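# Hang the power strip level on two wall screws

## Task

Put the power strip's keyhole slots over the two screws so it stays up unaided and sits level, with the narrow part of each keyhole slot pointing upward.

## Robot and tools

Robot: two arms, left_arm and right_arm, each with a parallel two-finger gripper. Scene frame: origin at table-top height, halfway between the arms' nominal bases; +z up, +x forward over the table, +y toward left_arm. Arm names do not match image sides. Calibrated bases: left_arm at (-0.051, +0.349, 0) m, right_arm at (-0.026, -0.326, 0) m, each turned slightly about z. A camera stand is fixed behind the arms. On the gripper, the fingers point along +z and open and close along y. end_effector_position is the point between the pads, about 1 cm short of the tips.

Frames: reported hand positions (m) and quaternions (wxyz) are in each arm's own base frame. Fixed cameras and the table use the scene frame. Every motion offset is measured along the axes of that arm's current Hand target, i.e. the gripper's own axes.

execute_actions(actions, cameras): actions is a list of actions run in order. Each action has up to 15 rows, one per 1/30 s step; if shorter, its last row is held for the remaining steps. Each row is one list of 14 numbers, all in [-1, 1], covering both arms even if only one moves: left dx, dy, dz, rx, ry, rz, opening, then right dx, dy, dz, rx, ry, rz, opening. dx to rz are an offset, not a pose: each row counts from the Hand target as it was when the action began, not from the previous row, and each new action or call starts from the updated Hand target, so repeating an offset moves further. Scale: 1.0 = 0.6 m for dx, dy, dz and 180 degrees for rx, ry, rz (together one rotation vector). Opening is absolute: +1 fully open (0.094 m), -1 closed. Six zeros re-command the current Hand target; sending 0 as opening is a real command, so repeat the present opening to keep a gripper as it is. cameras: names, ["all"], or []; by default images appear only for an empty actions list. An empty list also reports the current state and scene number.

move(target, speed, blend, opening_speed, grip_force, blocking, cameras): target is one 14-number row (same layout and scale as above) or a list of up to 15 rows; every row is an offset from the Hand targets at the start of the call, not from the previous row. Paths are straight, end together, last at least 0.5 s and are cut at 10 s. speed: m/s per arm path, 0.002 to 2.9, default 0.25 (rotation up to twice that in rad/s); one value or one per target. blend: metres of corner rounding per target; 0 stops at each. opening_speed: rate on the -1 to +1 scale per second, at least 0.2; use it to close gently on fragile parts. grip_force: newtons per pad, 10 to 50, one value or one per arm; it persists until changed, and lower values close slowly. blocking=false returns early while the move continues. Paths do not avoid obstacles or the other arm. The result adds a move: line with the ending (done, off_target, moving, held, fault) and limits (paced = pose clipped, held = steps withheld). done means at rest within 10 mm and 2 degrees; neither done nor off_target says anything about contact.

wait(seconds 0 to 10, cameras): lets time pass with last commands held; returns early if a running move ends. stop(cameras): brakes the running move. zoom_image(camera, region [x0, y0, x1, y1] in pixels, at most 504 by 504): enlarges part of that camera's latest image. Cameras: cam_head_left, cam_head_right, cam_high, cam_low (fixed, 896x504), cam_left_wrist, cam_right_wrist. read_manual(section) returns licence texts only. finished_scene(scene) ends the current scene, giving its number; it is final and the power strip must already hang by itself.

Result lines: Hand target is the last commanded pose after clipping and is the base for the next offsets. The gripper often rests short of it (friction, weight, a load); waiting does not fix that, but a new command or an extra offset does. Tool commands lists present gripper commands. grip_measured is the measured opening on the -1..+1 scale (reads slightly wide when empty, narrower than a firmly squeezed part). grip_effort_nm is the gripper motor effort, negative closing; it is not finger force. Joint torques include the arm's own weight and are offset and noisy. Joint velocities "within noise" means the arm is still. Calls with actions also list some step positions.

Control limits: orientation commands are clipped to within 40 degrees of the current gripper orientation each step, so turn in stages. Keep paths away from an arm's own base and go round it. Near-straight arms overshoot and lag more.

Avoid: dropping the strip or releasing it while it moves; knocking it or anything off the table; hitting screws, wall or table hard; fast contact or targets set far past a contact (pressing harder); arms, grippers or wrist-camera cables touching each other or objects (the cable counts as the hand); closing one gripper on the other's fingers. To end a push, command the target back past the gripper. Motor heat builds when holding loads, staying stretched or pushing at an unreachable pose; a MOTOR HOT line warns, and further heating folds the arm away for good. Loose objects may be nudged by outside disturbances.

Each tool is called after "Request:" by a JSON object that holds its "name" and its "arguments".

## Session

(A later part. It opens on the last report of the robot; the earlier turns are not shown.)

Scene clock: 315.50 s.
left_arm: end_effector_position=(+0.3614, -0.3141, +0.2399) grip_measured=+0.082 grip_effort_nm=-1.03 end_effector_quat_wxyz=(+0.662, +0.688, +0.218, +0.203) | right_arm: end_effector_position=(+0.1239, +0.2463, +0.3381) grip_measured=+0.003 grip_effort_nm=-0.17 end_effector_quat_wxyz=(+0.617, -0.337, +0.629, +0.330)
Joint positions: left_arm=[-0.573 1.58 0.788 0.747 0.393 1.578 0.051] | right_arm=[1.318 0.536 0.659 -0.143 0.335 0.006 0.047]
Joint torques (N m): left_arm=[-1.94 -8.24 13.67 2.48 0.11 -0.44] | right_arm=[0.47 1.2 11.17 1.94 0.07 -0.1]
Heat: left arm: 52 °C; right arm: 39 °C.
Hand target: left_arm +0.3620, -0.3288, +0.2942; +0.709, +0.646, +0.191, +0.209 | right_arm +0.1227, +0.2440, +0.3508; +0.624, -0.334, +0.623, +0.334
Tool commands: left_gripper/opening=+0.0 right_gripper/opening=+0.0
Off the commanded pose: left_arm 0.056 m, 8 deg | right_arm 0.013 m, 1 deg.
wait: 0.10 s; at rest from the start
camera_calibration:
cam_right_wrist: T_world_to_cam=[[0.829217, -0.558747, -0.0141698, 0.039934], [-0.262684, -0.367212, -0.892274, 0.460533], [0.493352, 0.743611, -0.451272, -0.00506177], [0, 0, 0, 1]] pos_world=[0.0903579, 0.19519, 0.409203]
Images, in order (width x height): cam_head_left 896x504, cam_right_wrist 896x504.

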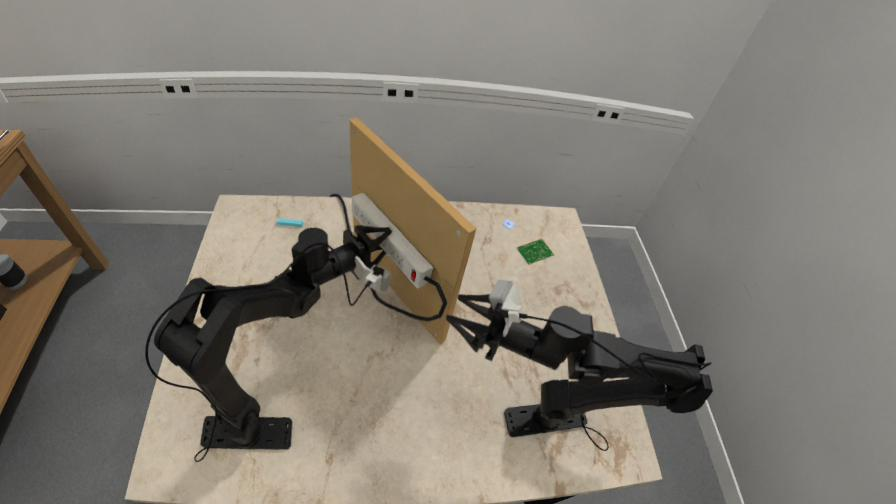

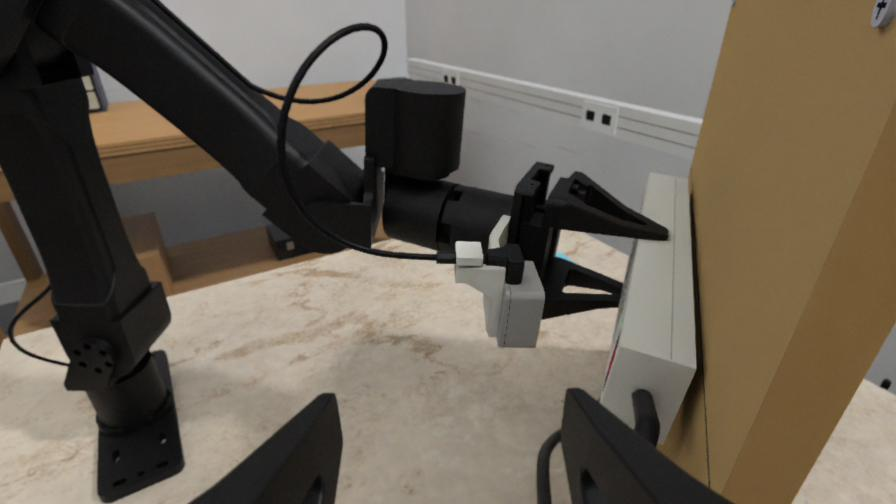

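Request:
{"name": "move", "arguments": {"target": [0,-0.02,-0.035,0.008,0,0,0,0,0,0,0,0,0,0], "speed": 0.05, "cameras": ["cam_right_wrist","cam_head_left"]}}

Request:
{"name": "zoom_image", "arguments": {"camera": "cam_right_wrist", "region": [600, 150, 840, 390]}}

Scene clock: 320.80 s.
left_arm: end_effector_position=(+0.3591, -0.3128, +0.2468) grip_measured=+0.082 grip_effort_nm=-1.03 end_effector_quat_wxyz=(+0.666, +0.685, +0.215, +0.205) | right_arm: end_effector_position=(+0.1239, +0.2463, +0.3381) grip_measured=+0.003 grip_effort_nm=-0.16 end_effector_quat_wxyz=(+0.617, -0.337, +0.629, +0.330)
Joint positions: left_arm=[-0.572 1.561 0.788 0.74 0.397 1.578 0.051] | right_arm=[1.318 0.536 0.659 -0.143 0.335 0.006 0.047]
Joint torques (N m): left_arm=[0.25 -9.83 7.62 2.57 0.31 -0.32] | right_arm=[0.51 1.01 11.22 1.93 0.05 -0.09]
Heat: left arm: 53 °C; right arm: 39 °C.
Hand target: left_arm +0.3513, -0.3120, +0.2804; +0.701, +0.655, +0.194, +0.207 | right_arm +0.1227, +0.2440, +0.3508; +0.624, -0.334, +0.623, +0.334
Off the commanded pose: left_arm 0.034 m, 6 deg | right_arm 0.013 m, 1 deg.
move: off_target (left_arm, right_arm)
camera_calibration:
cam_right_wrist: T_world_to_cam=[[0.829217, -0.558747, -0.0141698, 0.039934], [-0.262684, -0.367212, -0.892274, 0.460533], [0.493352, 0.743611, -0.451272, -0.00506177], [0, 0, 0, 1]] pos_world=[0.0903579, 0.19519, 0.409203]
Images, in order (width x height): cam_head_left 896x504, cam_right_wrist 896x504.

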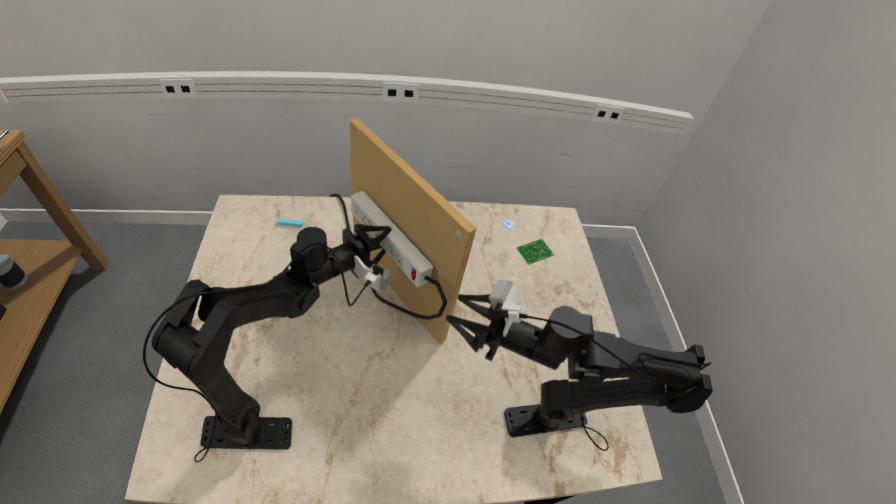

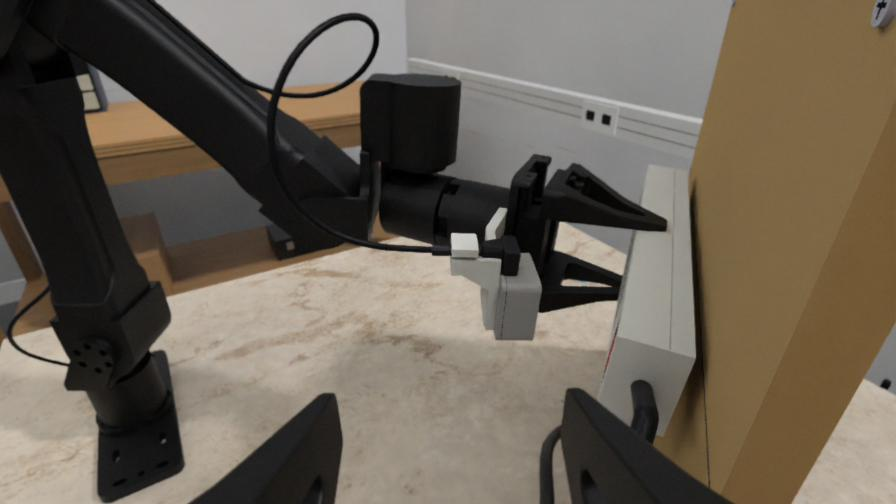

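Scaled by 2.100 from the camera's 896x504 image, which has a finer 1280x720 frame.

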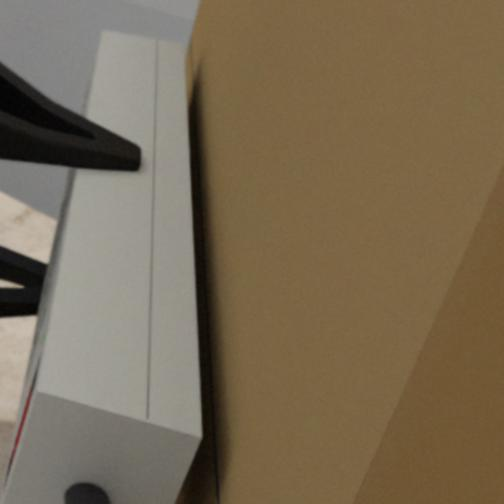

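Request:
{"name": "move", "arguments": {"target": [0,0.004,0.025,0,0,0,0,0,0,0,0,0,0,0], "speed": 0.05}}

Scene clock: 323.30 s.
left_arm: end_effector_position=(+0.3610, -0.3130, +0.2510) grip_measured=+0.082 grip_effort_nm=-1.03 end_effector_quat_wxyz=(+0.667, +0.682, +0.214, +0.209) | right_arm: end_effector_position=(+0.1239, +0.2463, +0.3381) grip_measured=+0.003 grip_effort_nm=-0.16 end_effector_quat_wxyz=(+0.617, -0.337, +0.629, +0.330)
Joint positions: left_arm=[-0.572 1.561 0.798 0.739 0.392 1.578 0.051] | right_arm=[1.318 0.536 0.659 -0.143 0.335 0.006 0.047]
Joint torques (N m): left_arm=[-1.52 -6.56 11.33 2.44 0.17 -0.34] | right_arm=[0.42 1.11 11.12 1.93 0.06 -0.08]
Heat: left arm: 53 °C; right arm: 39 °C.
Hand target: left_arm +0.3593, -0.3245, +0.2836; +0.701, +0.655, +0.194, +0.206 | right_arm +0.1227, +0.2440, +0.3508; +0.624, -0.334, +0.623, +0.334
Off the commanded pose: left_arm 0.035 m, 5 deg | right_arm 0.013 m, 1 deg.
move: off_target (left_arm, right_arm)

Request:
{"name": "move", "arguments": {"target": [0,-0.008,0.004,0,0,0,0,0,0,0,0,0,0,0], "speed": 0.03}}

Request:
{"name": "move", "arguments": {"target": [0,-0.006,0,0,0,0,0,0,0,0,0,0,0,0], "speed": 0.03}}

Request:
{"name": "move", "arguments": {"target": [0,-0.006,0,0,0,0,0,0,0,0,0,0,0,0], "speed": 0.03}}

Request:
{"name": "move", "arguments": {"target": [0,-0.006,0,0,0,0,0,0,0,0,0,0,0,0], "speed": 0.03}}

Scene clock: 326.90 s.
left_arm: end_effector_position=(+0.3622, -0.3149, +0.2443) grip_measured=+0.082 grip_effort_nm=-1.03 end_effector_quat_wxyz=(+0.664, +0.686, +0.217, +0.205) | right_arm: end_effector_position=(+0.1239, +0.2463, +0.3381) grip_measured=+0.003 grip_effort_nm=-0.17 end_effector_quat_wxyz=(+0.617, -0.337, +0.629, +0.330)
Joint positions: left_arm=[-0.575 1.577 0.798 0.741 0.389 1.578 0.051] | right_arm=[1.318 0.536 0.659 -0.143 0.335 0.006 0.047]
Joint torques (N m): left_arm=[-1.57 -6.56 11.02 2.63 0.17 -0.33] | right_arm=[0.28 1.07 11.22 1.93 0.05 -0.08]
Heat: left arm: 54 °C; right arm: 39 °C.
Hand target: left_arm +0.3607, -0.3269, +0.2790; +0.701, +0.655, +0.194, +0.206 | right_arm +0.1227, +0.2440, +0.3508; +0.624, -0.334, +0.623, +0.334
Off the commanded pose: left_arm 0.037 m, 6 deg | right_arm 0.013 m, 1 deg.
move: off_target (left_arm, right_arm)

Scene clock: 327.60 s.
left_arm: end_effector_position=(+0.3624, -0.3152, +0.2443) grip_measured=+0.082 grip_effort_nm=-1.03 end_effector_quat_wxyz=(+0.664, +0.685, +0.217, +0.206) | right_arm: end_effector_position=(+0.1239, +0.2463, +0.3381) grip_measured=+0.003 grip_effort_nm=-0.16 end_effector_quat_wxyz=(+0.617, -0.337, +0.629, +0.330)
Joint positions: left_arm=[-0.575 1.579 0.798 0.746 0.389 1.578 0.051] | right_arm=[1.318 0.536 0.659 -0.143 0.335 0.006 0.047]
Joint torques (N m): left_arm=[-1.62 -6.06 10.45 2.72 0.15 -0.32] | right_arm=[0.4 1.1 11.03 1.91 0.03 -0.09]
Heat: left arm: 54 °C; right arm: 39 °C.
Hand target: left_arm +0.3608, -0.3271, +0.2754; +0.701, +0.655, +0.194, +0.206 | right_arm +0.1227, +0.2440, +0.3508; +0.624, -0.334, +0.623, +0.334
Off the commanded pose: left_arm 0.033 m, 6 deg | right_arm 0.013 m, 1 deg.
move: off_target (left_arm, right_arm)

Scene clock: 328.30 s.
left_arm: end_effector_position=(+0.3624, -0.3155, +0.2445) grip_measured=+0.082 grip_effort_nm=-1.03 end_effector_quat_wxyz=(+0.665, +0.685, +0.216, +0.206) | right_arm: end_effector_position=(+0.1239, +0.2463, +0.3381) grip_measured=+0.003 grip_effort_nm=-0.17 end_effector_quat_wxyz=(+0.617, -0.337, +0.629, +0.330)
Joint positions: left_arm=[-0.575 1.581 0.798 0.751 0.391 1.578 0.051] | right_arm=[1.318 0.536 0.659 -0.143 0.335 0.006 0.047]
Joint torques (N m): left_arm=[-1.66 -5.5 9.87 2.82 0.14 -0.32] | right_arm=[0.34 1.06 11.07 1.93 0.05 -0.1]
Heat: left arm: 54 °C; right arm: 39 °C.
Hand target: left_arm +0.3609, -0.3273, +0.2718; +0.701, +0.655, +0.193, +0.206 | right_arm +0.1227, +0.2440, +0.3508; +0.624, -0.334, +0.623, +0.334
Off the commanded pose: left_arm 0.030 m, 6 deg | right_arm 0.013 m, 1 deg.
move: off_target (left_arm, right_arm)

Scene clock: 329.17 s.
left_arm: end_effector_position=(+0.3626, -0.3155, +0.2443) grip_measured=+0.082 grip_effort_nm=-1.03 end_effector_quat_wxyz=(+0.667, +0.683, +0.214, +0.205) | right_arm: end_effector_position=(+0.1239, +0.2463, +0.3381) grip_measured=+0.003 grip_effort_nm=-0.17 end_effector_quat_wxyz=(+0.617, -0.337, +0.629, +0.330)
Joint positions: left_arm=[-0.573 1.586 0.795 0.764 0.396 1.576 0.051] | right_arm=[1.318 0.536 0.659 -0.143 0.335 0.006 0.047]
Joint torques (N m): left_arm=[-1.88 -5.19 9.48 2.84 0.08 -0.31] | right_arm=[0.42 1.14 11.12 1.91 0.07 -0.08]
Heat: left arm: 54 °C; right arm: 39 °C.
Hand target: left_arm +0.3611, -0.3275, +0.2681; +0.701, +0.655, +0.194, +0.206 | right_arm +0.1227, +0.2440, +0.3508; +0.624, -0.334, +0.623, +0.334
Off the commanded pose: left_arm 0.027 m, 5 deg | right_arm 0.013 m, 1 deg.
move: off_target (left_arm, right_arm)

Request:
{"name": "wait", "arguments": {"seconds": 0.1, "cameras": ["cam_right_wrist","cam_head_left","cam_head_right"]}}

Request:
{"name": "zoom_image", "arguments": {"camera": "cam_right_wrist", "region": [660, 160, 740, 280]}}

Request:
{"name": "zoom_image", "arguments": {"camera": "cam_right_wrist", "region": [660, 280, 740, 400]}}

Request:
{"name": "zoom_image", "arguments": {"camera": "cam_head_left", "region": [330, 170, 440, 290]}}

Scene clock: 334.07 s.
left_arm: end_effector_position=(+0.3626, -0.3155, +0.2443) grip_measured=+0.082 grip_effort_nm=-1.03 end_effector_quat_wxyz=(+0.667, +0.683, +0.214, +0.205) | right_arm: end_effector_position=(+0.1239, +0.2463, +0.3381) grip_measured=+0.003 grip_effort_nm=-0.16 end_effector_quat_wxyz=(+0.617, -0.337, +0.629, +0.330)
Joint positions: left_arm=[-0.573 1.586 0.795 0.764 0.396 1.576 0.051] | right_arm=[1.318 0.536 0.659 -0.143 0.335 0.006 0.047]
Joint torques (N m): left_arm=[-1.89 -5.16 9.51 2.84 0.08 -0.31] | right_arm=[0.39 1.21 11.17 1.93 0.04 -0.07]
Heat: left arm: 56 °C; right arm: 39 °C.
Hand target: left_arm +0.3611, -0.3275, +0.2681; +0.701, +0.655, +0.194, +0.206 | right_arm +0.1227, +0.2440, +0.3508; +0.624, -0.334, +0.623, +0.334
Tool commands: left_gripper/opening=+0.0 right_gripper/opening=+0.0
Off the commanded pose: left_arm 0.027 m, 5 deg | right_arm 0.013 m, 1 deg.
wait: 0.10 s; at rest from the start
camera_calibration:
cam_right_wrist: T_world_to_cam=[[0.829217, -0.558747, -0.0141698, 0.039934], [-0.262684, -0.367212, -0.892274, 0.460533], [0.493352, 0.743611, -0.451272, -0.00506177], [0, 0, 0, 1]] pos_world=[0.0903579, 0.19519, 0.409203]
Images, in order (width x height): cam_head_left 896x504, cam_head_right 896x504, cam_right_wrist 896x504.

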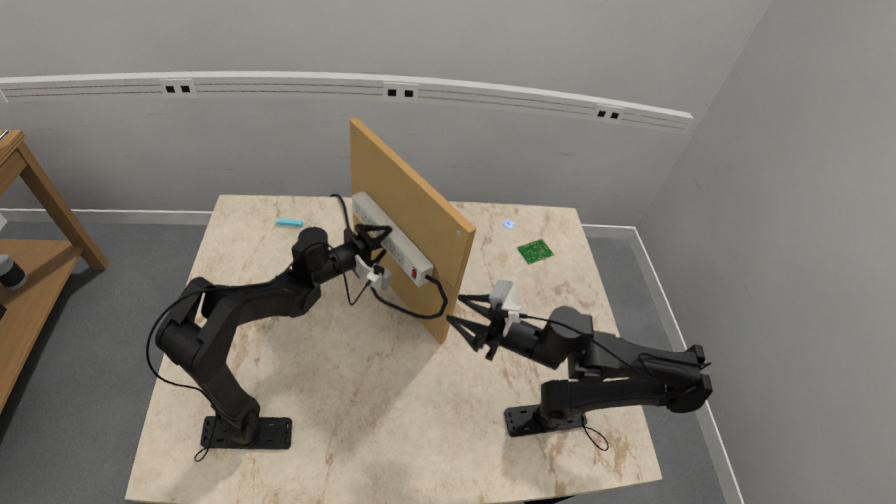

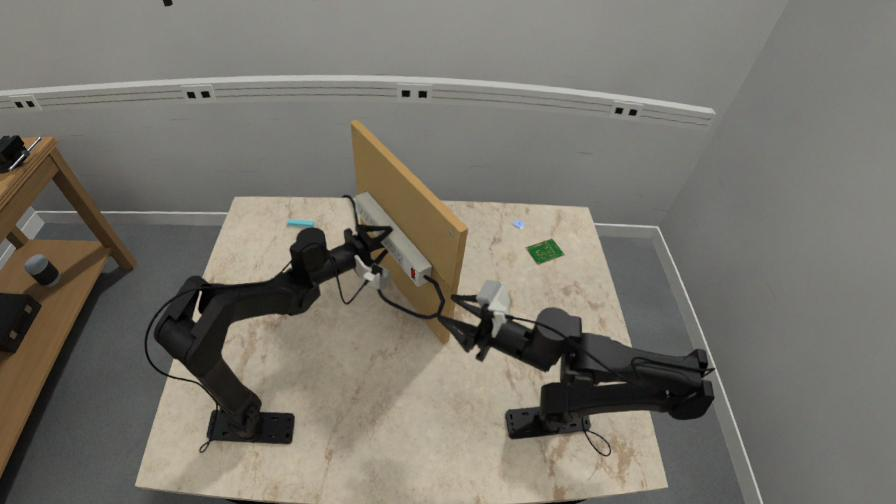

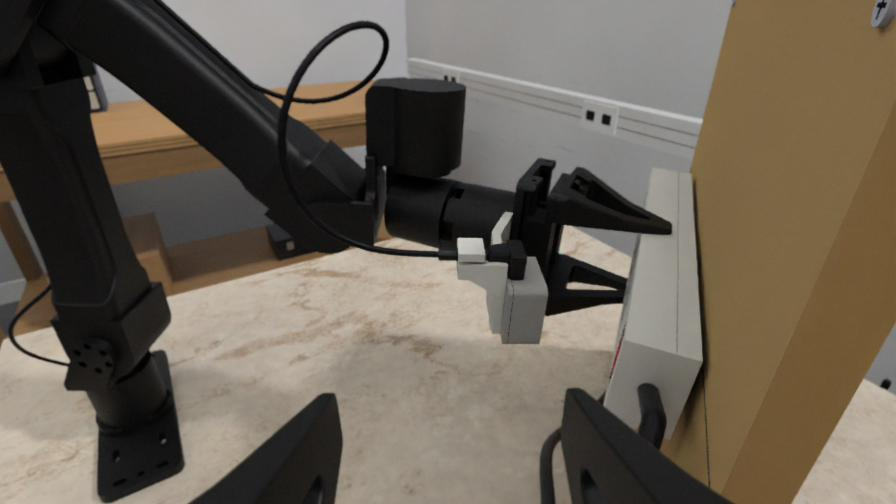

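Scaled by 4.200 from the camera's 896x504 image, which has a finer 1280x720 frame.

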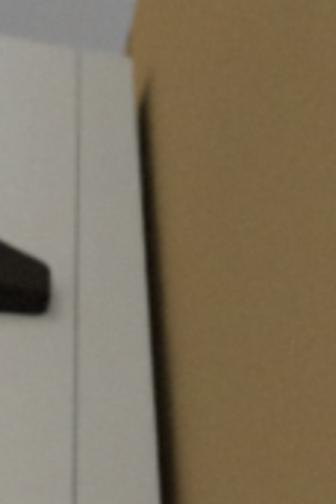

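Scaled by 4.200 from the camera's 896x504 image, which has a finer 1280x720 frame.

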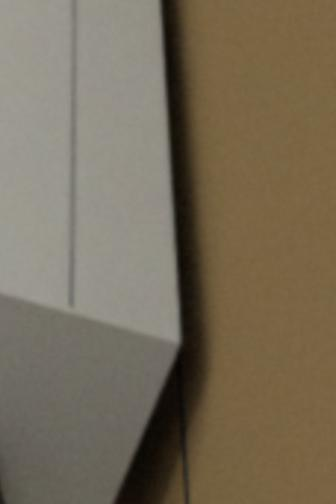

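Scaled by 4.200 from the camera's 896x504 image, which has a finer 1280x720 frame.

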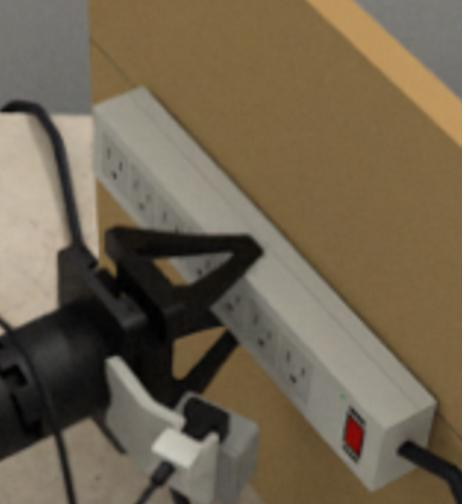

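Request:
{"name": "move", "arguments": {"target": [0,-0.02,-0.008,0,0,0,0,0,0,0,0,0,0,0], "speed": 0.04}}

Request:
{"name": "move", "arguments": {"target": [0,-0.015,-0.002,0,0,0,0,0,0,0,0,0,0,0], "speed": 0.04, "cameras": ["cam_right_wrist","cam_head_left"]}}

Request:
{"name": "zoom_image", "arguments": {"camera": "cam_right_wrist", "region": [600, 160, 840, 400]}}

Scene clock: 338.37 s.
left_arm: end_effector_position=(+0.3623, -0.3153, +0.2430) grip_measured=+0.082 grip_effort_nm=-1.03 end_effector_quat_wxyz=(+0.680, +0.670, +0.210, +0.209) | right_arm: end_effector_position=(+0.1239, +0.2463, +0.3381) grip_measured=+0.003 grip_effort_nm=-0.16 end_effector_quat_wxyz=(+0.617, -0.337, +0.629, +0.330)
Joint positions: left_arm=[-0.573 1.611 0.769 0.856 0.396 1.561 0.051] | right_arm=[1.318 0.536 0.659 -0.143 0.335 0.006 0.047]
Joint torques (N m): left_arm=[-1.48 -5.55 8.32 2.52 0.1 -0.17] | right_arm=[0.5 1.2 11.03 1.94 0.03 -0.09]
Heat: left arm: 57 °C; right arm: 39 °C.
Hand target: left_arm +0.3590, -0.3241, +0.2559; +0.701, +0.655, +0.194, +0.206 | right_arm +0.1227, +0.2440, +0.3508; +0.624, -0.334, +0.623, +0.334
Off the commanded pose: left_arm 0.016 m, 3 deg | right_arm 0.013 m, 1 deg.
move: off_target (left_arm, right_arm)

Scene clock: 339.27 s.
left_arm: end_effector_position=(+0.3621, -0.3152, +0.2421) grip_measured=+0.082 grip_effort_nm=-1.03 end_effector_quat_wxyz=(+0.689, +0.661, +0.206, +0.213) | right_arm: end_effector_position=(+0.1239, +0.2463, +0.3381) grip_measured=+0.003 grip_effort_nm=-0.16 end_effector_quat_wxyz=(+0.617, -0.337, +0.629, +0.330)
Joint positions: left_arm=[-0.573 1.632 0.753 0.923 0.396 1.552 0.051] | right_arm=[1.318 0.536 0.659 -0.143 0.335 0.006 0.047]
Joint torques (N m): left_arm=[-1.46 -5.37 7.87 2.26 0.1 -0.1] | right_arm=[0.47 1.06 11.12 1.9 0.08 -0.05]
Heat: left arm: 57 °C; right arm: 39 °C.
Hand target: left_arm +0.3586, -0.3236, +0.2469; +0.701, +0.655, +0.194, +0.207 | right_arm +0.1227, +0.2440, +0.3508; +0.624, -0.334, +0.623, +0.334
Off the commanded pose: left_arm 0.010 m, 2 deg | right_arm 0.013 m, 1 deg.
move: off_target (right_arm)
camera_calibration:
cam_right_wrist: T_world_to_cam=[[0.829217, -0.558747, -0.0141698, 0.039934], [-0.262684, -0.367212, -0.892274, 0.460533], [0.493352, 0.743611, -0.451272, -0.00506177], [0, 0, 0, 1]] pos_world=[0.0903579, 0.19519, 0.409203]
Images, in order (width x height): cam_head_left 896x504, cam_right_wrist 896x504.

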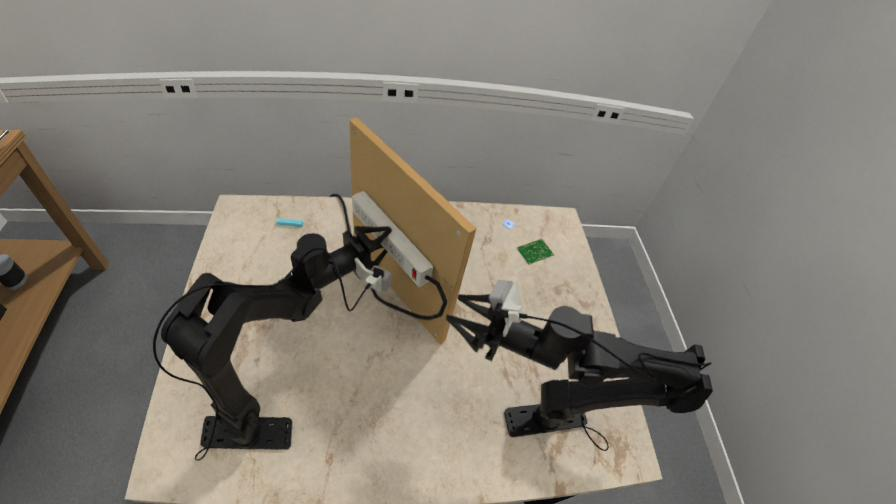

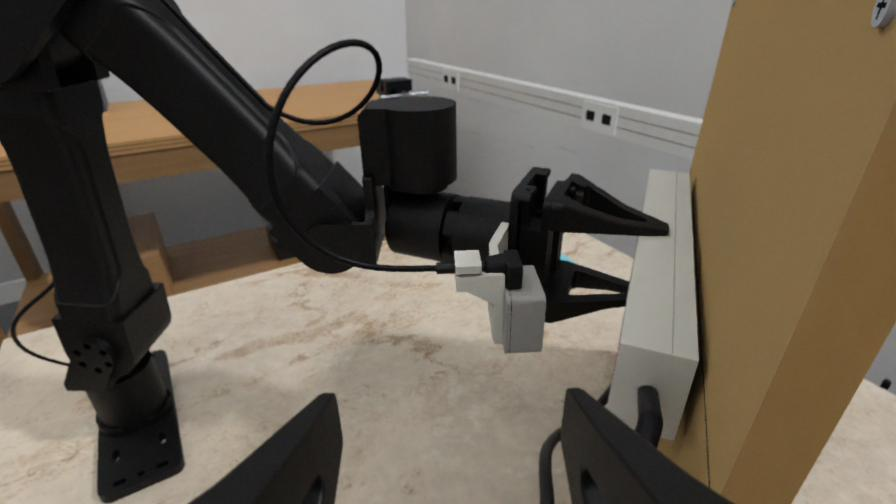

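Scaled by 2.100 from the camera's 896x504 image, which has a finer 1280x720 frame.

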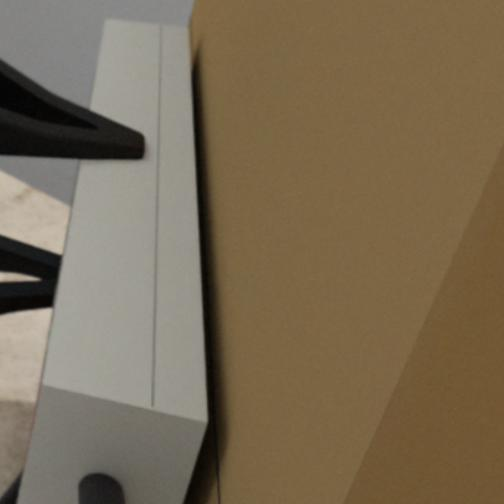

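Request:
{"name": "move", "arguments": {"target": [0,0,-0.025,0,0,0,0,0,0,0,0,0,0,0], "speed": 0.04, "cameras": ["cam_right_wrist"]}}

Request:
{"name": "zoom_image", "arguments": {"camera": "cam_right_wrist", "region": [600, 160, 840, 400]}}

Scene clock: 344.90 s.
left_arm: end_effector_position=(+0.3568, -0.3105, +0.2205) grip_measured=+0.082 grip_effort_nm=-1.03 end_effector_quat_wxyz=(+0.673, +0.677, +0.212, +0.207) | right_arm: end_effector_position=(+0.1239, +0.2463, +0.3381) grip_measured=+0.003 grip_effort_nm=-0.17 end_effector_quat_wxyz=(+0.617, -0.337, +0.629, +0.330)
Joint positions: left_arm=[-0.569 1.632 0.707 0.917 0.401 1.569 0.051] | right_arm=[1.318 0.536 0.659 -0.143 0.335 0.006 0.047]
Joint torques (N m): left_arm=[0.1 -9.14 6.99 2.44 0.26 -0.25] | right_arm=[0.39 1.29 11.11 1.93 0.06 -0.05]
Heat: left arm: 57 °C; right arm: 39 °C.
Hand target: left_arm +0.3505, -0.3111, +0.2460; +0.701, +0.655, +0.193, +0.207 | right_arm +0.1227, +0.2440, +0.3508; +0.624, -0.334, +0.623, +0.334
Off the commanded pose: left_arm 0.026 m, 5 deg | right_arm 0.013 m, 1 deg.
move: off_target (left_arm, right_arm)
camera_calibration:
cam_right_wrist: T_world_to_cam=[[0.829217, -0.558747, -0.0141698, 0.039934], [-0.262684, -0.367212, -0.892274, 0.460533], [0.493352, 0.743611, -0.451272, -0.00506177], [0, 0, 0, 1]] pos_world=[0.0903579, 0.19519, 0.409203]
Images, in order (width x height): cam_right_wrist 896x504.

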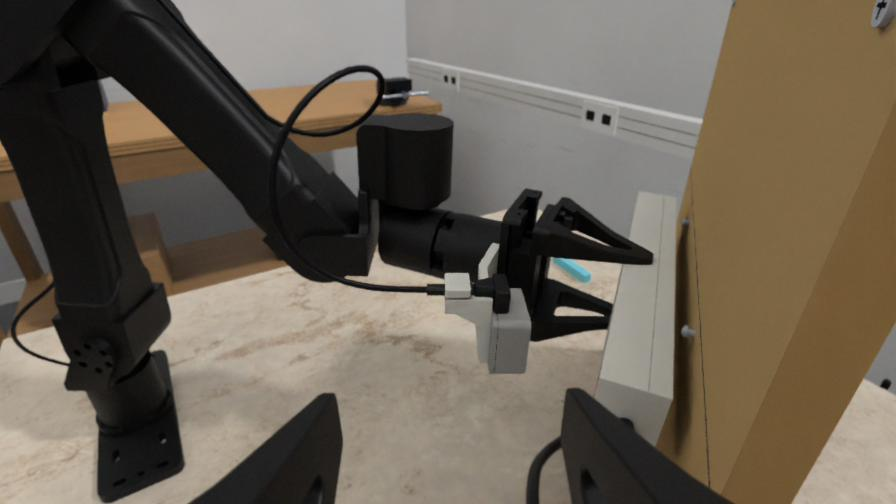

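Scaled by 2.100 from the camera's 896x504 image, which has a finer 1280x720 frame.

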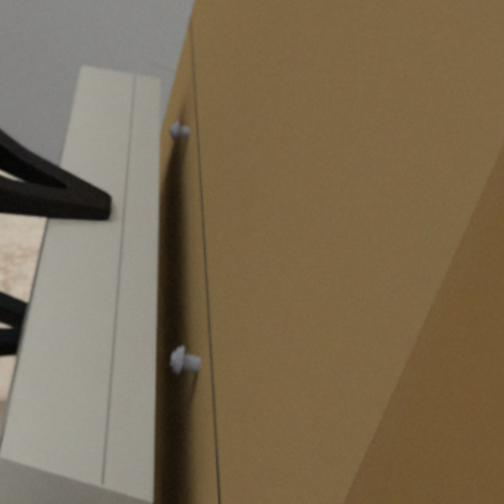

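Request:
{"name": "move", "arguments": {"target": [0.006,0.045,0,0,0,0,0,0,0,0,0,0,0,0], "speed": 0.05}}

Scene clock: 370.10 s.
left_arm: end_effector_position=(+0.3549, -0.3034, +0.2282) grip_measured=+0.082 grip_effort_nm=-1.03 end_effector_quat_wxyz=(+0.662, +0.687, +0.221, +0.199) | right_arm: end_effector_position=(+0.1239, +0.2463, +0.3381) grip_measured=+0.003 grip_effort_nm=-0.17 end_effector_quat_wxyz=(+0.617, -0.337, +0.629, +0.330)
Joint positions: left_arm=[-0.554 1.565 0.721 0.798 0.413 1.57 0.051] | right_arm=[1.318 0.536 0.659 -0.143 0.335 0.006 0.047]
Joint torques (N m): left_arm=[0.05 -9.51 10.67 2.38 0.31 -0.27] | right_arm=[0.51 1.03 11.11 1.93 0.07 -0.08]
Heat: left arm: 57 °C; right arm: 40 °C.
Hand target: left_arm +0.3526, -0.3076, +0.2727; +0.701, +0.655, +0.194, +0.206 | right_arm +0.1227, +0.2440, +0.3508; +0.624, -0.334, +0.623, +0.334
Off the commanded pose: left_arm 0.045 m, 7 deg | right_arm 0.013 m, 1 deg.
move: off_target (left_arm, right_arm)

Request:
{"name": "move", "arguments": {"target": [0,0.03,0,-0.012,0,0.004,0,0,0,0,0,0,0,0], "speed": 0.05, "cameras": ["cam_right_wrist","cam_head_left"]}}

Request:
{"name": "zoom_image", "arguments": {"camera": "cam_right_wrist", "region": [620, 130, 720, 230]}}

Request:
{"name": "zoom_image", "arguments": {"camera": "cam_right_wrist", "region": [620, 310, 720, 410]}}

Request:
{"name": "zoom_image", "arguments": {"camera": "cam_head_left", "region": [340, 170, 440, 280]}}

Scene clock: 373.43 s.
left_arm: end_effector_position=(+0.3546, -0.3034, +0.2438) grip_measured=+0.082 grip_effort_nm=-1.03 end_effector_quat_wxyz=(+0.672, +0.679, +0.213, +0.207) | right_arm: end_effector_position=(+0.1239, +0.2463, +0.3381) grip_measured=+0.003 grip_effort_nm=-0.16 end_effector_quat_wxyz=(+0.617, -0.337, +0.629, +0.330)
Joint positions: left_arm=[-0.554 1.544 0.736 0.795 0.414 1.571 0.051] | right_arm=[1.318 0.536 0.659 -0.143 0.335 0.006 0.047]
Joint torques (N m): left_arm=[0.16 -9.4 11.02 2.42 0.29 -0.32] | right_arm=[0.47 1.2 11.03 1.94 0.07 -0.08]
Heat: left arm: 56 °C; right arm: 40 °C.
Hand target: left_arm +0.3519, -0.3065, +0.2908; +0.712, +0.643, +0.186, +0.215 | right_arm +0.1227, +0.2440, +0.3508; +0.624, -0.334, +0.623, +0.334
Off the commanded pose: left_arm 0.047 m, 7 deg | right_arm 0.013 m, 1 deg.
move: off_target (left_arm, right_arm)
camera_calibration:
cam_right_wrist: T_world_to_cam=[[0.829217, -0.558747, -0.0141698, 0.039934], [-0.262684, -0.367212, -0.892274, 0.460533], [0.493352, 0.743611, -0.451272, -0.00506177], [0, 0, 0, 1]] pos_world=[0.0903579, 0.19519, 0.409203]
Images, in order (width x height): cam_head_left 896x504, cam_right_wrist 896x504.

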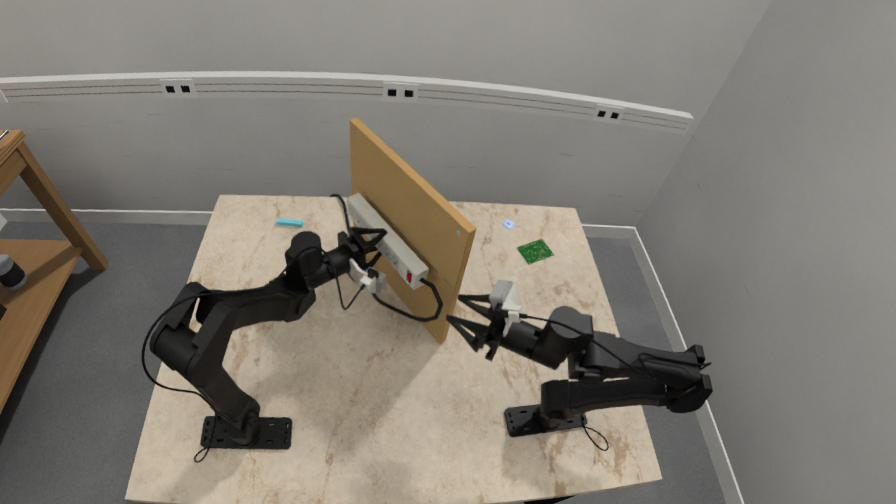

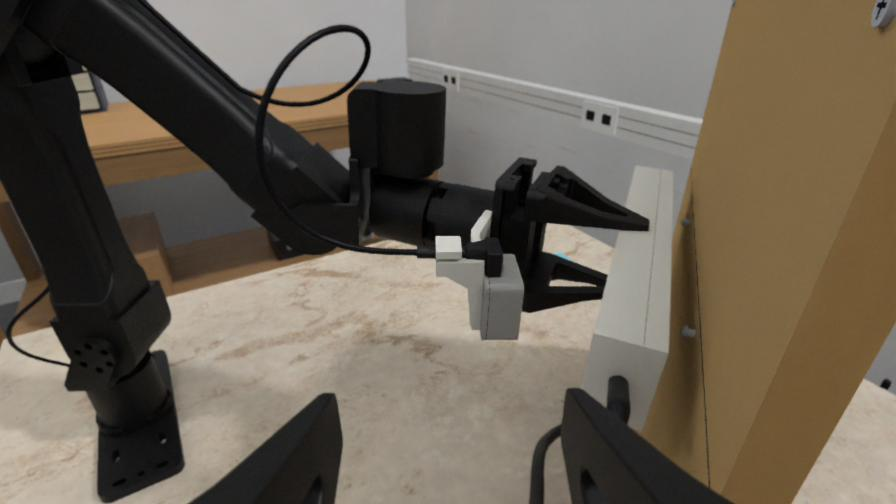

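Scaled by 5.040 from the camera's 896x504 image, which has a finer 1280x720 frame.

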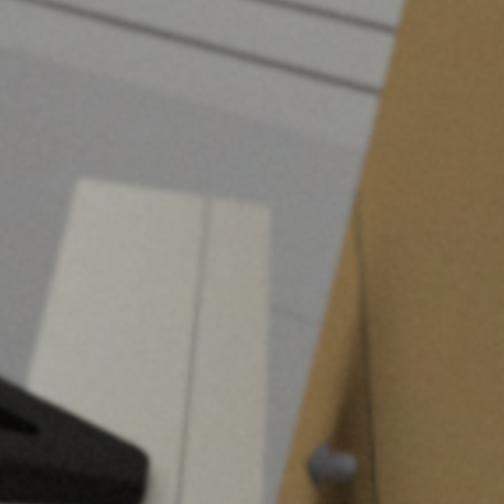

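Scaled by 5.040 from the camera's 896x504 image, which has a finer 1280x720 frame.

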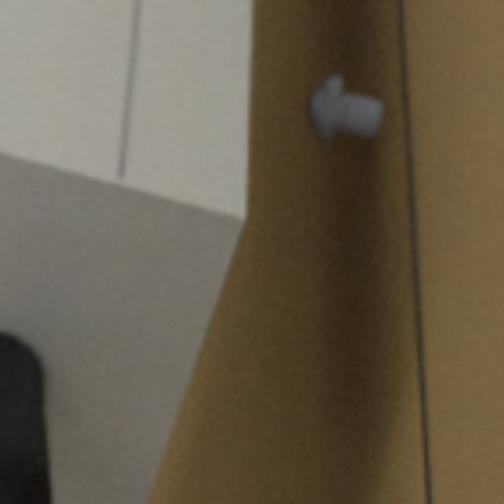

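Scaled by 4.582 from the camera's 896x504 image, which has a finer 1280x720 frame.

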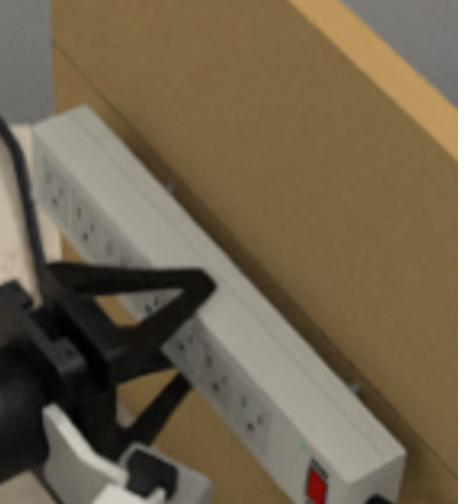

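Request:
{"name": "zoom_image", "arguments": {"camera": "cam_right_wrist", "region": [580, 340, 700, 460]}}

Scaled by 4.200 from the camera's 896x504 image, which has a finer 1280x720 frame.

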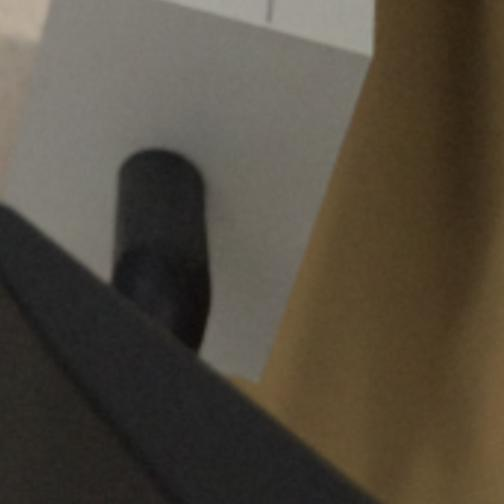

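Request:
{"name": "move", "arguments": {"target": [0,0.004,0.034,0,0,0,0,0,0,0,0,0,0,0], "speed": 0.04}}

Scene clock: 400.00 s.
left_arm: end_effector_position=(+0.3636, -0.3121, +0.2659) grip_measured=+0.082 grip_effort_nm=-1.03 end_effector_quat_wxyz=(+0.683, +0.667, +0.203, +0.217) | right_arm: end_effector_position=(+0.1239, +0.2463, +0.3381) grip_measured=+0.003 grip_effort_nm=-0.17 end_effector_quat_wxyz=(+0.617, -0.337, +0.629, +0.330)
Joint positions: left_arm=[-0.562 1.564 0.811 0.783 0.405 1.571 0.051] | right_arm=[1.318 0.536 0.659 -0.143 0.335 0.006 0.047]
Joint torques (N m): left_arm=[-1.66 -6.17 11.7 2.31 0.09 -0.32] | right_arm=[0.39 1.07 11.11 1.95 0.09 -0.1]
Heat: left arm: 55 °C; right arm: 40 °C.
Hand target: left_arm +0.3627, -0.3234, +0.2954; +0.712, +0.643, +0.185, +0.214 | right_arm +0.1227, +0.2440, +0.3508; +0.624, -0.334, +0.623, +0.334
Off the commanded pose: left_arm 0.032 m, 5 deg | right_arm 0.013 m, 1 deg.
move: off_target (left_arm, right_arm)

Request:
{"name": "move", "arguments": {"target": [0,-0.012,0,0,0,0,0,0,0,0,0,0,0,0], "speed": 0.03}}

Request:
{"name": "move", "arguments": {"target": [0,-0.01,0,0,0,0,0,0,0,0,0,0,0,0], "speed": 0.03}}

Request:
{"name": "move", "arguments": {"target": [0,-0.01,0,0,0,0,0,0,0,0,0,0,0,0], "speed": 0.03}}

Request:
{"name": "move", "arguments": {"target": [0,-0.01,0,0,0,0,0,0,0,0,0,0,0,0], "speed": 0.03}}

Scene clock: 403.60 s.
left_arm: end_effector_position=(+0.3638, -0.3123, +0.2658) grip_measured=+0.082 grip_effort_nm=-1.03 end_effector_quat_wxyz=(+0.684, +0.667, +0.202, +0.217) | right_arm: end_effector_position=(+0.1239, +0.2463, +0.3381) grip_measured=+0.003 grip_effort_nm=-0.16 end_effector_quat_wxyz=(+0.617, -0.337, +0.629, +0.330)
Joint positions: left_arm=[-0.562 1.566 0.811 0.787 0.406 1.571 0.051] | right_arm=[1.318 0.536 0.659 -0.143 0.335 0.006 0.047]
Joint torques (N m): left_arm=[-1.77 -4.92 10.55 2.57 0.07 -0.31] | right_arm=[0.43 1.13 10.95 1.96 0.05 -0.11]
Heat: left arm: 56 °C; right arm: 40 °C.
Hand target: left_arm +0.3632, -0.3240, +0.2882; +0.712, +0.643, +0.185, +0.214 | right_arm +0.1227, +0.2440, +0.3508; +0.624, -0.334, +0.623, +0.334
Off the commanded pose: left_arm 0.025 m, 5 deg | right_arm 0.013 m, 1 deg.
move: off_target (left_arm, right_arm)

Scene clock: 404.33 s.
left_arm: end_effector_position=(+0.3642, -0.3124, +0.2658) grip_measured=+0.082 grip_effort_nm=-1.03 end_effector_quat_wxyz=(+0.686, +0.666, +0.200, +0.216) | right_arm: end_effector_position=(+0.1239, +0.2463, +0.3381) grip_measured=+0.003 grip_effort_nm=-0.16 end_effector_quat_wxyz=(+0.617, -0.337, +0.629, +0.330)
Joint positions: left_arm=[-0.559 1.572 0.811 0.797 0.414 1.57 0.051] | right_arm=[1.318 0.536 0.659 -0.143 0.335 0.006 0.047]
Joint torques (N m): left_arm=[-2.17 -4.14 9.61 2.71 -0.02 -0.3] | right_arm=[0.4 1.22 11.07 1.9 0.05 -0.1]
Heat: left arm: 56 °C; right arm: 40 °C.
Hand target: left_arm +0.3636, -0.3245, +0.2821; +0.712, +0.643, +0.185, +0.214 | right_arm +0.1227, +0.2440, +0.3508; +0.624, -0.334, +0.623, +0.334
Off the commanded pose: left_arm 0.020 m, 4 deg | right_arm 0.013 m, 1 deg.
move: off_target (left_arm, right_arm)

Scene clock: 405.23 s.
left_arm: end_effector_position=(+0.3639, -0.3119, +0.2650) grip_measured=+0.082 grip_effort_nm=-1.03 end_effector_quat_wxyz=(+0.692, +0.659, +0.197, +0.218) | right_arm: end_effector_position=(+0.1239, +0.2463, +0.3381) grip_measured=+0.003 grip_effort_nm=-0.16 end_effector_quat_wxyz=(+0.617, -0.337, +0.629, +0.330)
Joint positions: left_arm=[-0.558 1.584 0.796 0.846 0.416 1.562 0.051] | right_arm=[1.318 0.536 0.659 -0.143 0.335 0.006 0.047]
Joint torques (N m): left_arm=[-2.33 -3.79 9.84 2.5 -0.06 -0.23] | right_arm=[0.43 1.14 11.17 1.97 0.06 -0.1]
Heat: left arm: 56 °C; right arm: 40 °C.
Hand target: left_arm +0.3640, -0.3249, +0.2761; +0.712, +0.643, +0.185, +0.214 | right_arm +0.1227, +0.2440, +0.3508; +0.624, -0.334, +0.623, +0.334
Off the commanded pose: left_arm 0.017 m, 3 deg | right_arm 0.013 m, 1 deg.
move: off_target (left_arm, right_arm)

Scene clock: 406.13 s.
left_arm: end_effector_position=(+0.3637, -0.3115, +0.2642) grip_measured=+0.082 grip_effort_nm=-1.03 end_effector_quat_wxyz=(+0.698, +0.653, +0.194, +0.220) | right_arm: end_effector_position=(+0.1239, +0.2463, +0.3381) grip_measured=+0.003 grip_effort_nm=-0.16 end_effector_quat_wxyz=(+0.617, -0.337, +0.629, +0.330)
Joint positions: left_arm=[-0.557 1.598 0.783 0.894 0.418 1.555 0.051] | right_arm=[1.318 0.536 0.659 -0.143 0.335 0.006 0.047]
Joint torques (N m): left_arm=[-2.52 -3.48 9.96 2.3 -0.1 -0.17] | right_arm=[0.53 1.13 11.11 1.94 0.05 -0.1]
Heat: left arm: 56 °C; right arm: 40 °C.
Hand target: left_arm +0.3645, -0.3254, +0.2702; +0.712, +0.643, +0.186, +0.214 | right_arm +0.1227, +0.2440, +0.3508; +0.624, -0.334, +0.623, +0.334
Off the commanded pose: left_arm 0.015 m, 2 deg | right_arm 0.013 m, 1 deg.
move: off_target (left_arm, right_arm)

Request:
{"name": "move", "arguments": {"target": [-0.003,0.0,-0.03,0.003,0,-0.005,0,0,0,0,0,0,0,0], "speed": 0.04}}

Scene clock: 419.03 s.
left_arm: end_effector_position=(+0.3611, -0.3091, +0.2459) grip_measured=+0.082 grip_effort_nm=-1.03 end_effector_quat_wxyz=(+0.685, +0.666, +0.206, +0.212) | right_arm: end_effector_position=(+0.1239, +0.2463, +0.3381) grip_measured=+0.003 grip_effort_nm=-0.17 end_effector_quat_wxyz=(+0.617, -0.337, +0.629, +0.330)
Joint positions: left_arm=[-0.557 1.598 0.752 0.876 0.413 1.559 0.051] | right_arm=[1.318 0.536 0.659 -0.143 0.335 0.006 0.047]
Joint torques (N m): left_arm=[-0.66 -8.64 7.2 2.41 0.16 -0.32] | right_arm=[0.28 1.1 11.11 1.9 0.05 -0.09]
Heat: left arm: 57 °C; right arm: 41 °C.
Hand target: left_arm +0.3533, -0.3113, +0.2683; +0.710, +0.645, +0.192, +0.208 | right_arm +0.1227, +0.2440, +0.3508; +0.624, -0.334, +0.623, +0.334
Off the commanded pose: left_arm 0.024 m, 4 deg | right_arm 0.013 m, 1 deg.
move: off_target (left_arm, right_arm)

Request:
{"name": "move", "arguments": {"target": [-0.006,0.022,-0.008,0,0,0,0,0,0,0,0,0,0,0], "speed": 0.04}}

Scene clock: 422.07 s.
left_arm: end_effector_position=(+0.3567, -0.3063, +0.2516) grip_measured=+0.082 grip_effort_nm=-1.03 end_effector_quat_wxyz=(+0.681, +0.670, +0.209, +0.209) | right_arm: end_effector_position=(+0.1239, +0.2463, +0.3381) grip_measured=+0.003 grip_effort_nm=-0.17 end_effector_quat_wxyz=(+0.617, -0.337, +0.629, +0.330)
Joint positions: left_arm=[-0.557 1.555 0.752 0.819 0.413 1.559 0.051] | right_arm=[1.318 0.536 0.659 -0.143 0.335 0.006 0.047]
Joint torques (N m): left_arm=[-0.87 -9.58 7.61 2.42 0.14 -0.32] | right_arm=[0.57 1.1 11.06 1.96 0.06 -0.1]
Heat: left arm: 57 °C; right arm: 41 °C.
Hand target: left_arm +0.3470, -0.3082, +0.2809; +0.710, +0.645, +0.192, +0.208 | right_arm +0.1227, +0.2440, +0.3508; +0.624, -0.334, +0.623, +0.334
Off the commanded pose: left_arm 0.031 m, 5 deg | right_arm 0.013 m, 1 deg.
move: off_target (left_arm, right_arm)

Request:
{"name": "move", "arguments": {"target": [0,-0.002,0.02,0,0,0,0,0,0,0,0,0,0,0], "speed": 0.04}}

Request:
{"name": "move", "arguments": {"target": [0,0,0.01,0,0,0,0,0,0,0,0,0,0,0], "speed": 0.04, "cameras": ["cam_right_wrist","cam_head_left"]}}

Request:
{"name": "zoom_image", "arguments": {"camera": "cam_head_left", "region": [330, 170, 440, 290]}}

Request:
{"name": "zoom_image", "arguments": {"camera": "cam_right_wrist", "region": [600, 150, 840, 390]}}

Scene clock: 425.97 s.
left_arm: end_effector_position=(+0.3558, -0.3084, +0.2512) grip_measured=+0.082 grip_effort_nm=-1.03 end_effector_quat_wxyz=(+0.680, +0.670, +0.212, +0.210) | right_arm: end_effector_position=(+0.1239, +0.2463, +0.3381) grip_measured=+0.003 grip_effort_nm=-0.16 end_effector_quat_wxyz=(+0.617, -0.337, +0.629, +0.330)
Joint positions: left_arm=[-0.568 1.555 0.752 0.818 0.397 1.559 0.051] | right_arm=[1.318 0.536 0.659 -0.143 0.335 0.006 0.047]
Joint torques (N m): left_arm=[-1.39 -6.45 10.71 2.4 0.14 -0.31] | right_arm=[0.44 1.18 11.14 1.94 0.06 -0.12]
Heat: left arm: 57 °C; right arm: 41 °C.
Hand target: left_arm +0.3536, -0.3183, +0.2808; +0.710, +0.645, +0.192, +0.208 | right_arm +0.1227, +0.2440, +0.3508; +0.624, -0.334, +0.623, +0.334
Off the commanded pose: left_arm 0.031 m, 5 deg | right_arm 0.013 m, 1 deg.
move: off_target (left_arm, right_arm)

Scene clock: 426.77 s.
left_arm: end_effector_position=(+0.3584, -0.3127, +0.2491) grip_measured=+0.082 grip_effort_nm=-1.03 end_effector_quat_wxyz=(+0.678, +0.672, +0.213, +0.209) | right_arm: end_effector_position=(+0.1239, +0.2463, +0.3381) grip_measured=+0.003 grip_effort_nm=-0.16 end_effector_quat_wxyz=(+0.617, -0.337, +0.629, +0.330)
Joint positions: left_arm=[-0.575 1.573 0.767 0.813 0.39 1.559 0.051] | right_arm=[1.318 0.536 0.659 -0.143 0.335 0.006 0.047]
Joint torques (N m): left_arm=[-1.42 -6.65 11.18 2.43 0.14 -0.3] | right_arm=[0.49 1.2 11.21 1.94 0.06 -0.09]
Heat: left arm: 57 °C; right arm: 41 °C.
Hand target: left_arm +0.3567, -0.3234, +0.2816; +0.710, +0.645, +0.192, +0.208 | right_arm +0.1227, +0.2440, +0.3508; +0.624, -0.334, +0.623, +0.334
Off the commanded pose: left_arm 0.034 m, 5 deg | right_arm 0.013 m, 1 deg.
move: off_target (left_arm, right_arm)
camera_calibration:
cam_right_wrist: T_world_to_cam=[[0.829217, -0.558747, -0.0141698, 0.039934], [-0.262684, -0.367212, -0.892274, 0.460533], [0.493352, 0.743611, -0.451272, -0.00506177], [0, 0, 0, 1]] pos_world=[0.0903579, 0.19519, 0.409203]
Images, in order (width x height): cam_head_left 896x504, cam_right_wrist 896x504.

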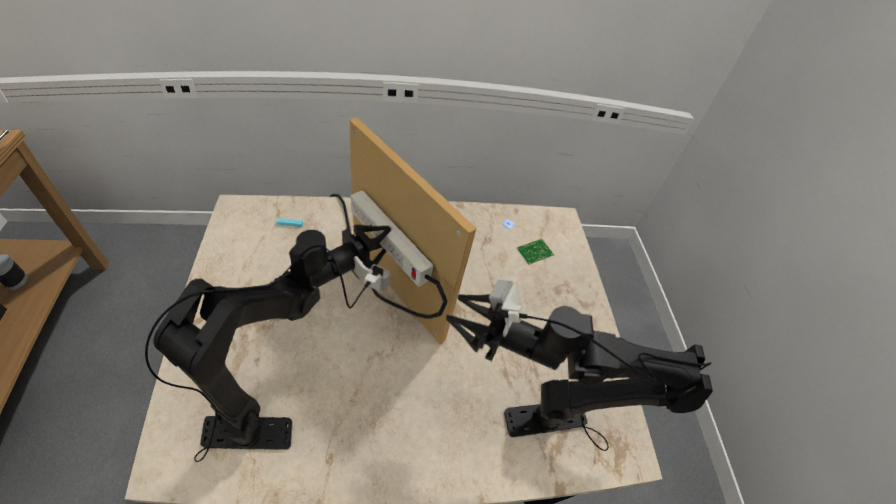

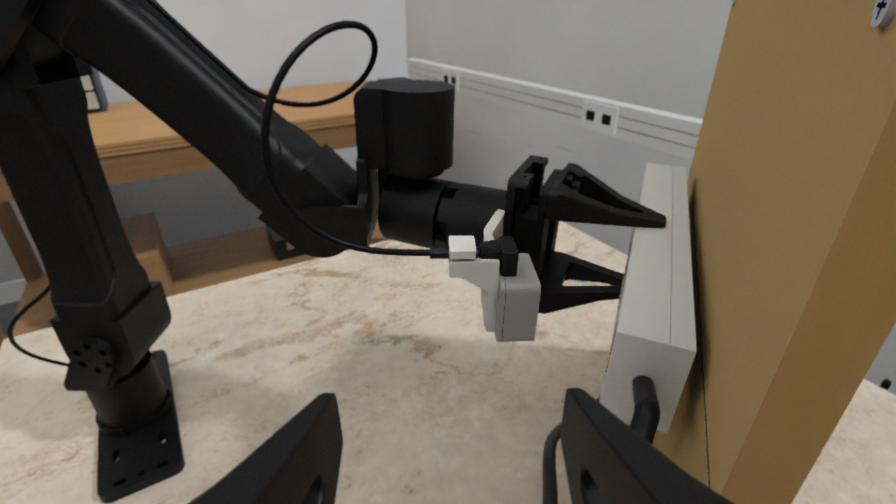

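Scaled by 4.200 from the camera's 896x504 image, which has a finer 1280x720 frame.

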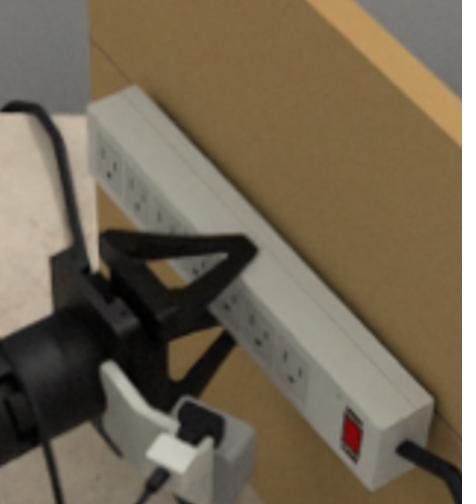

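Scaled by 2.100 from the camera's 896x504 image, which has a finer 1280x720 frame.

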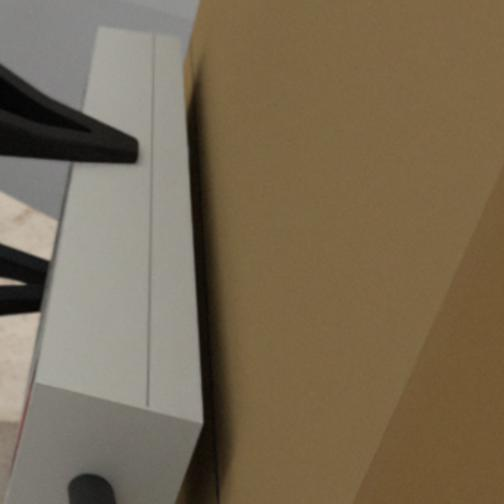

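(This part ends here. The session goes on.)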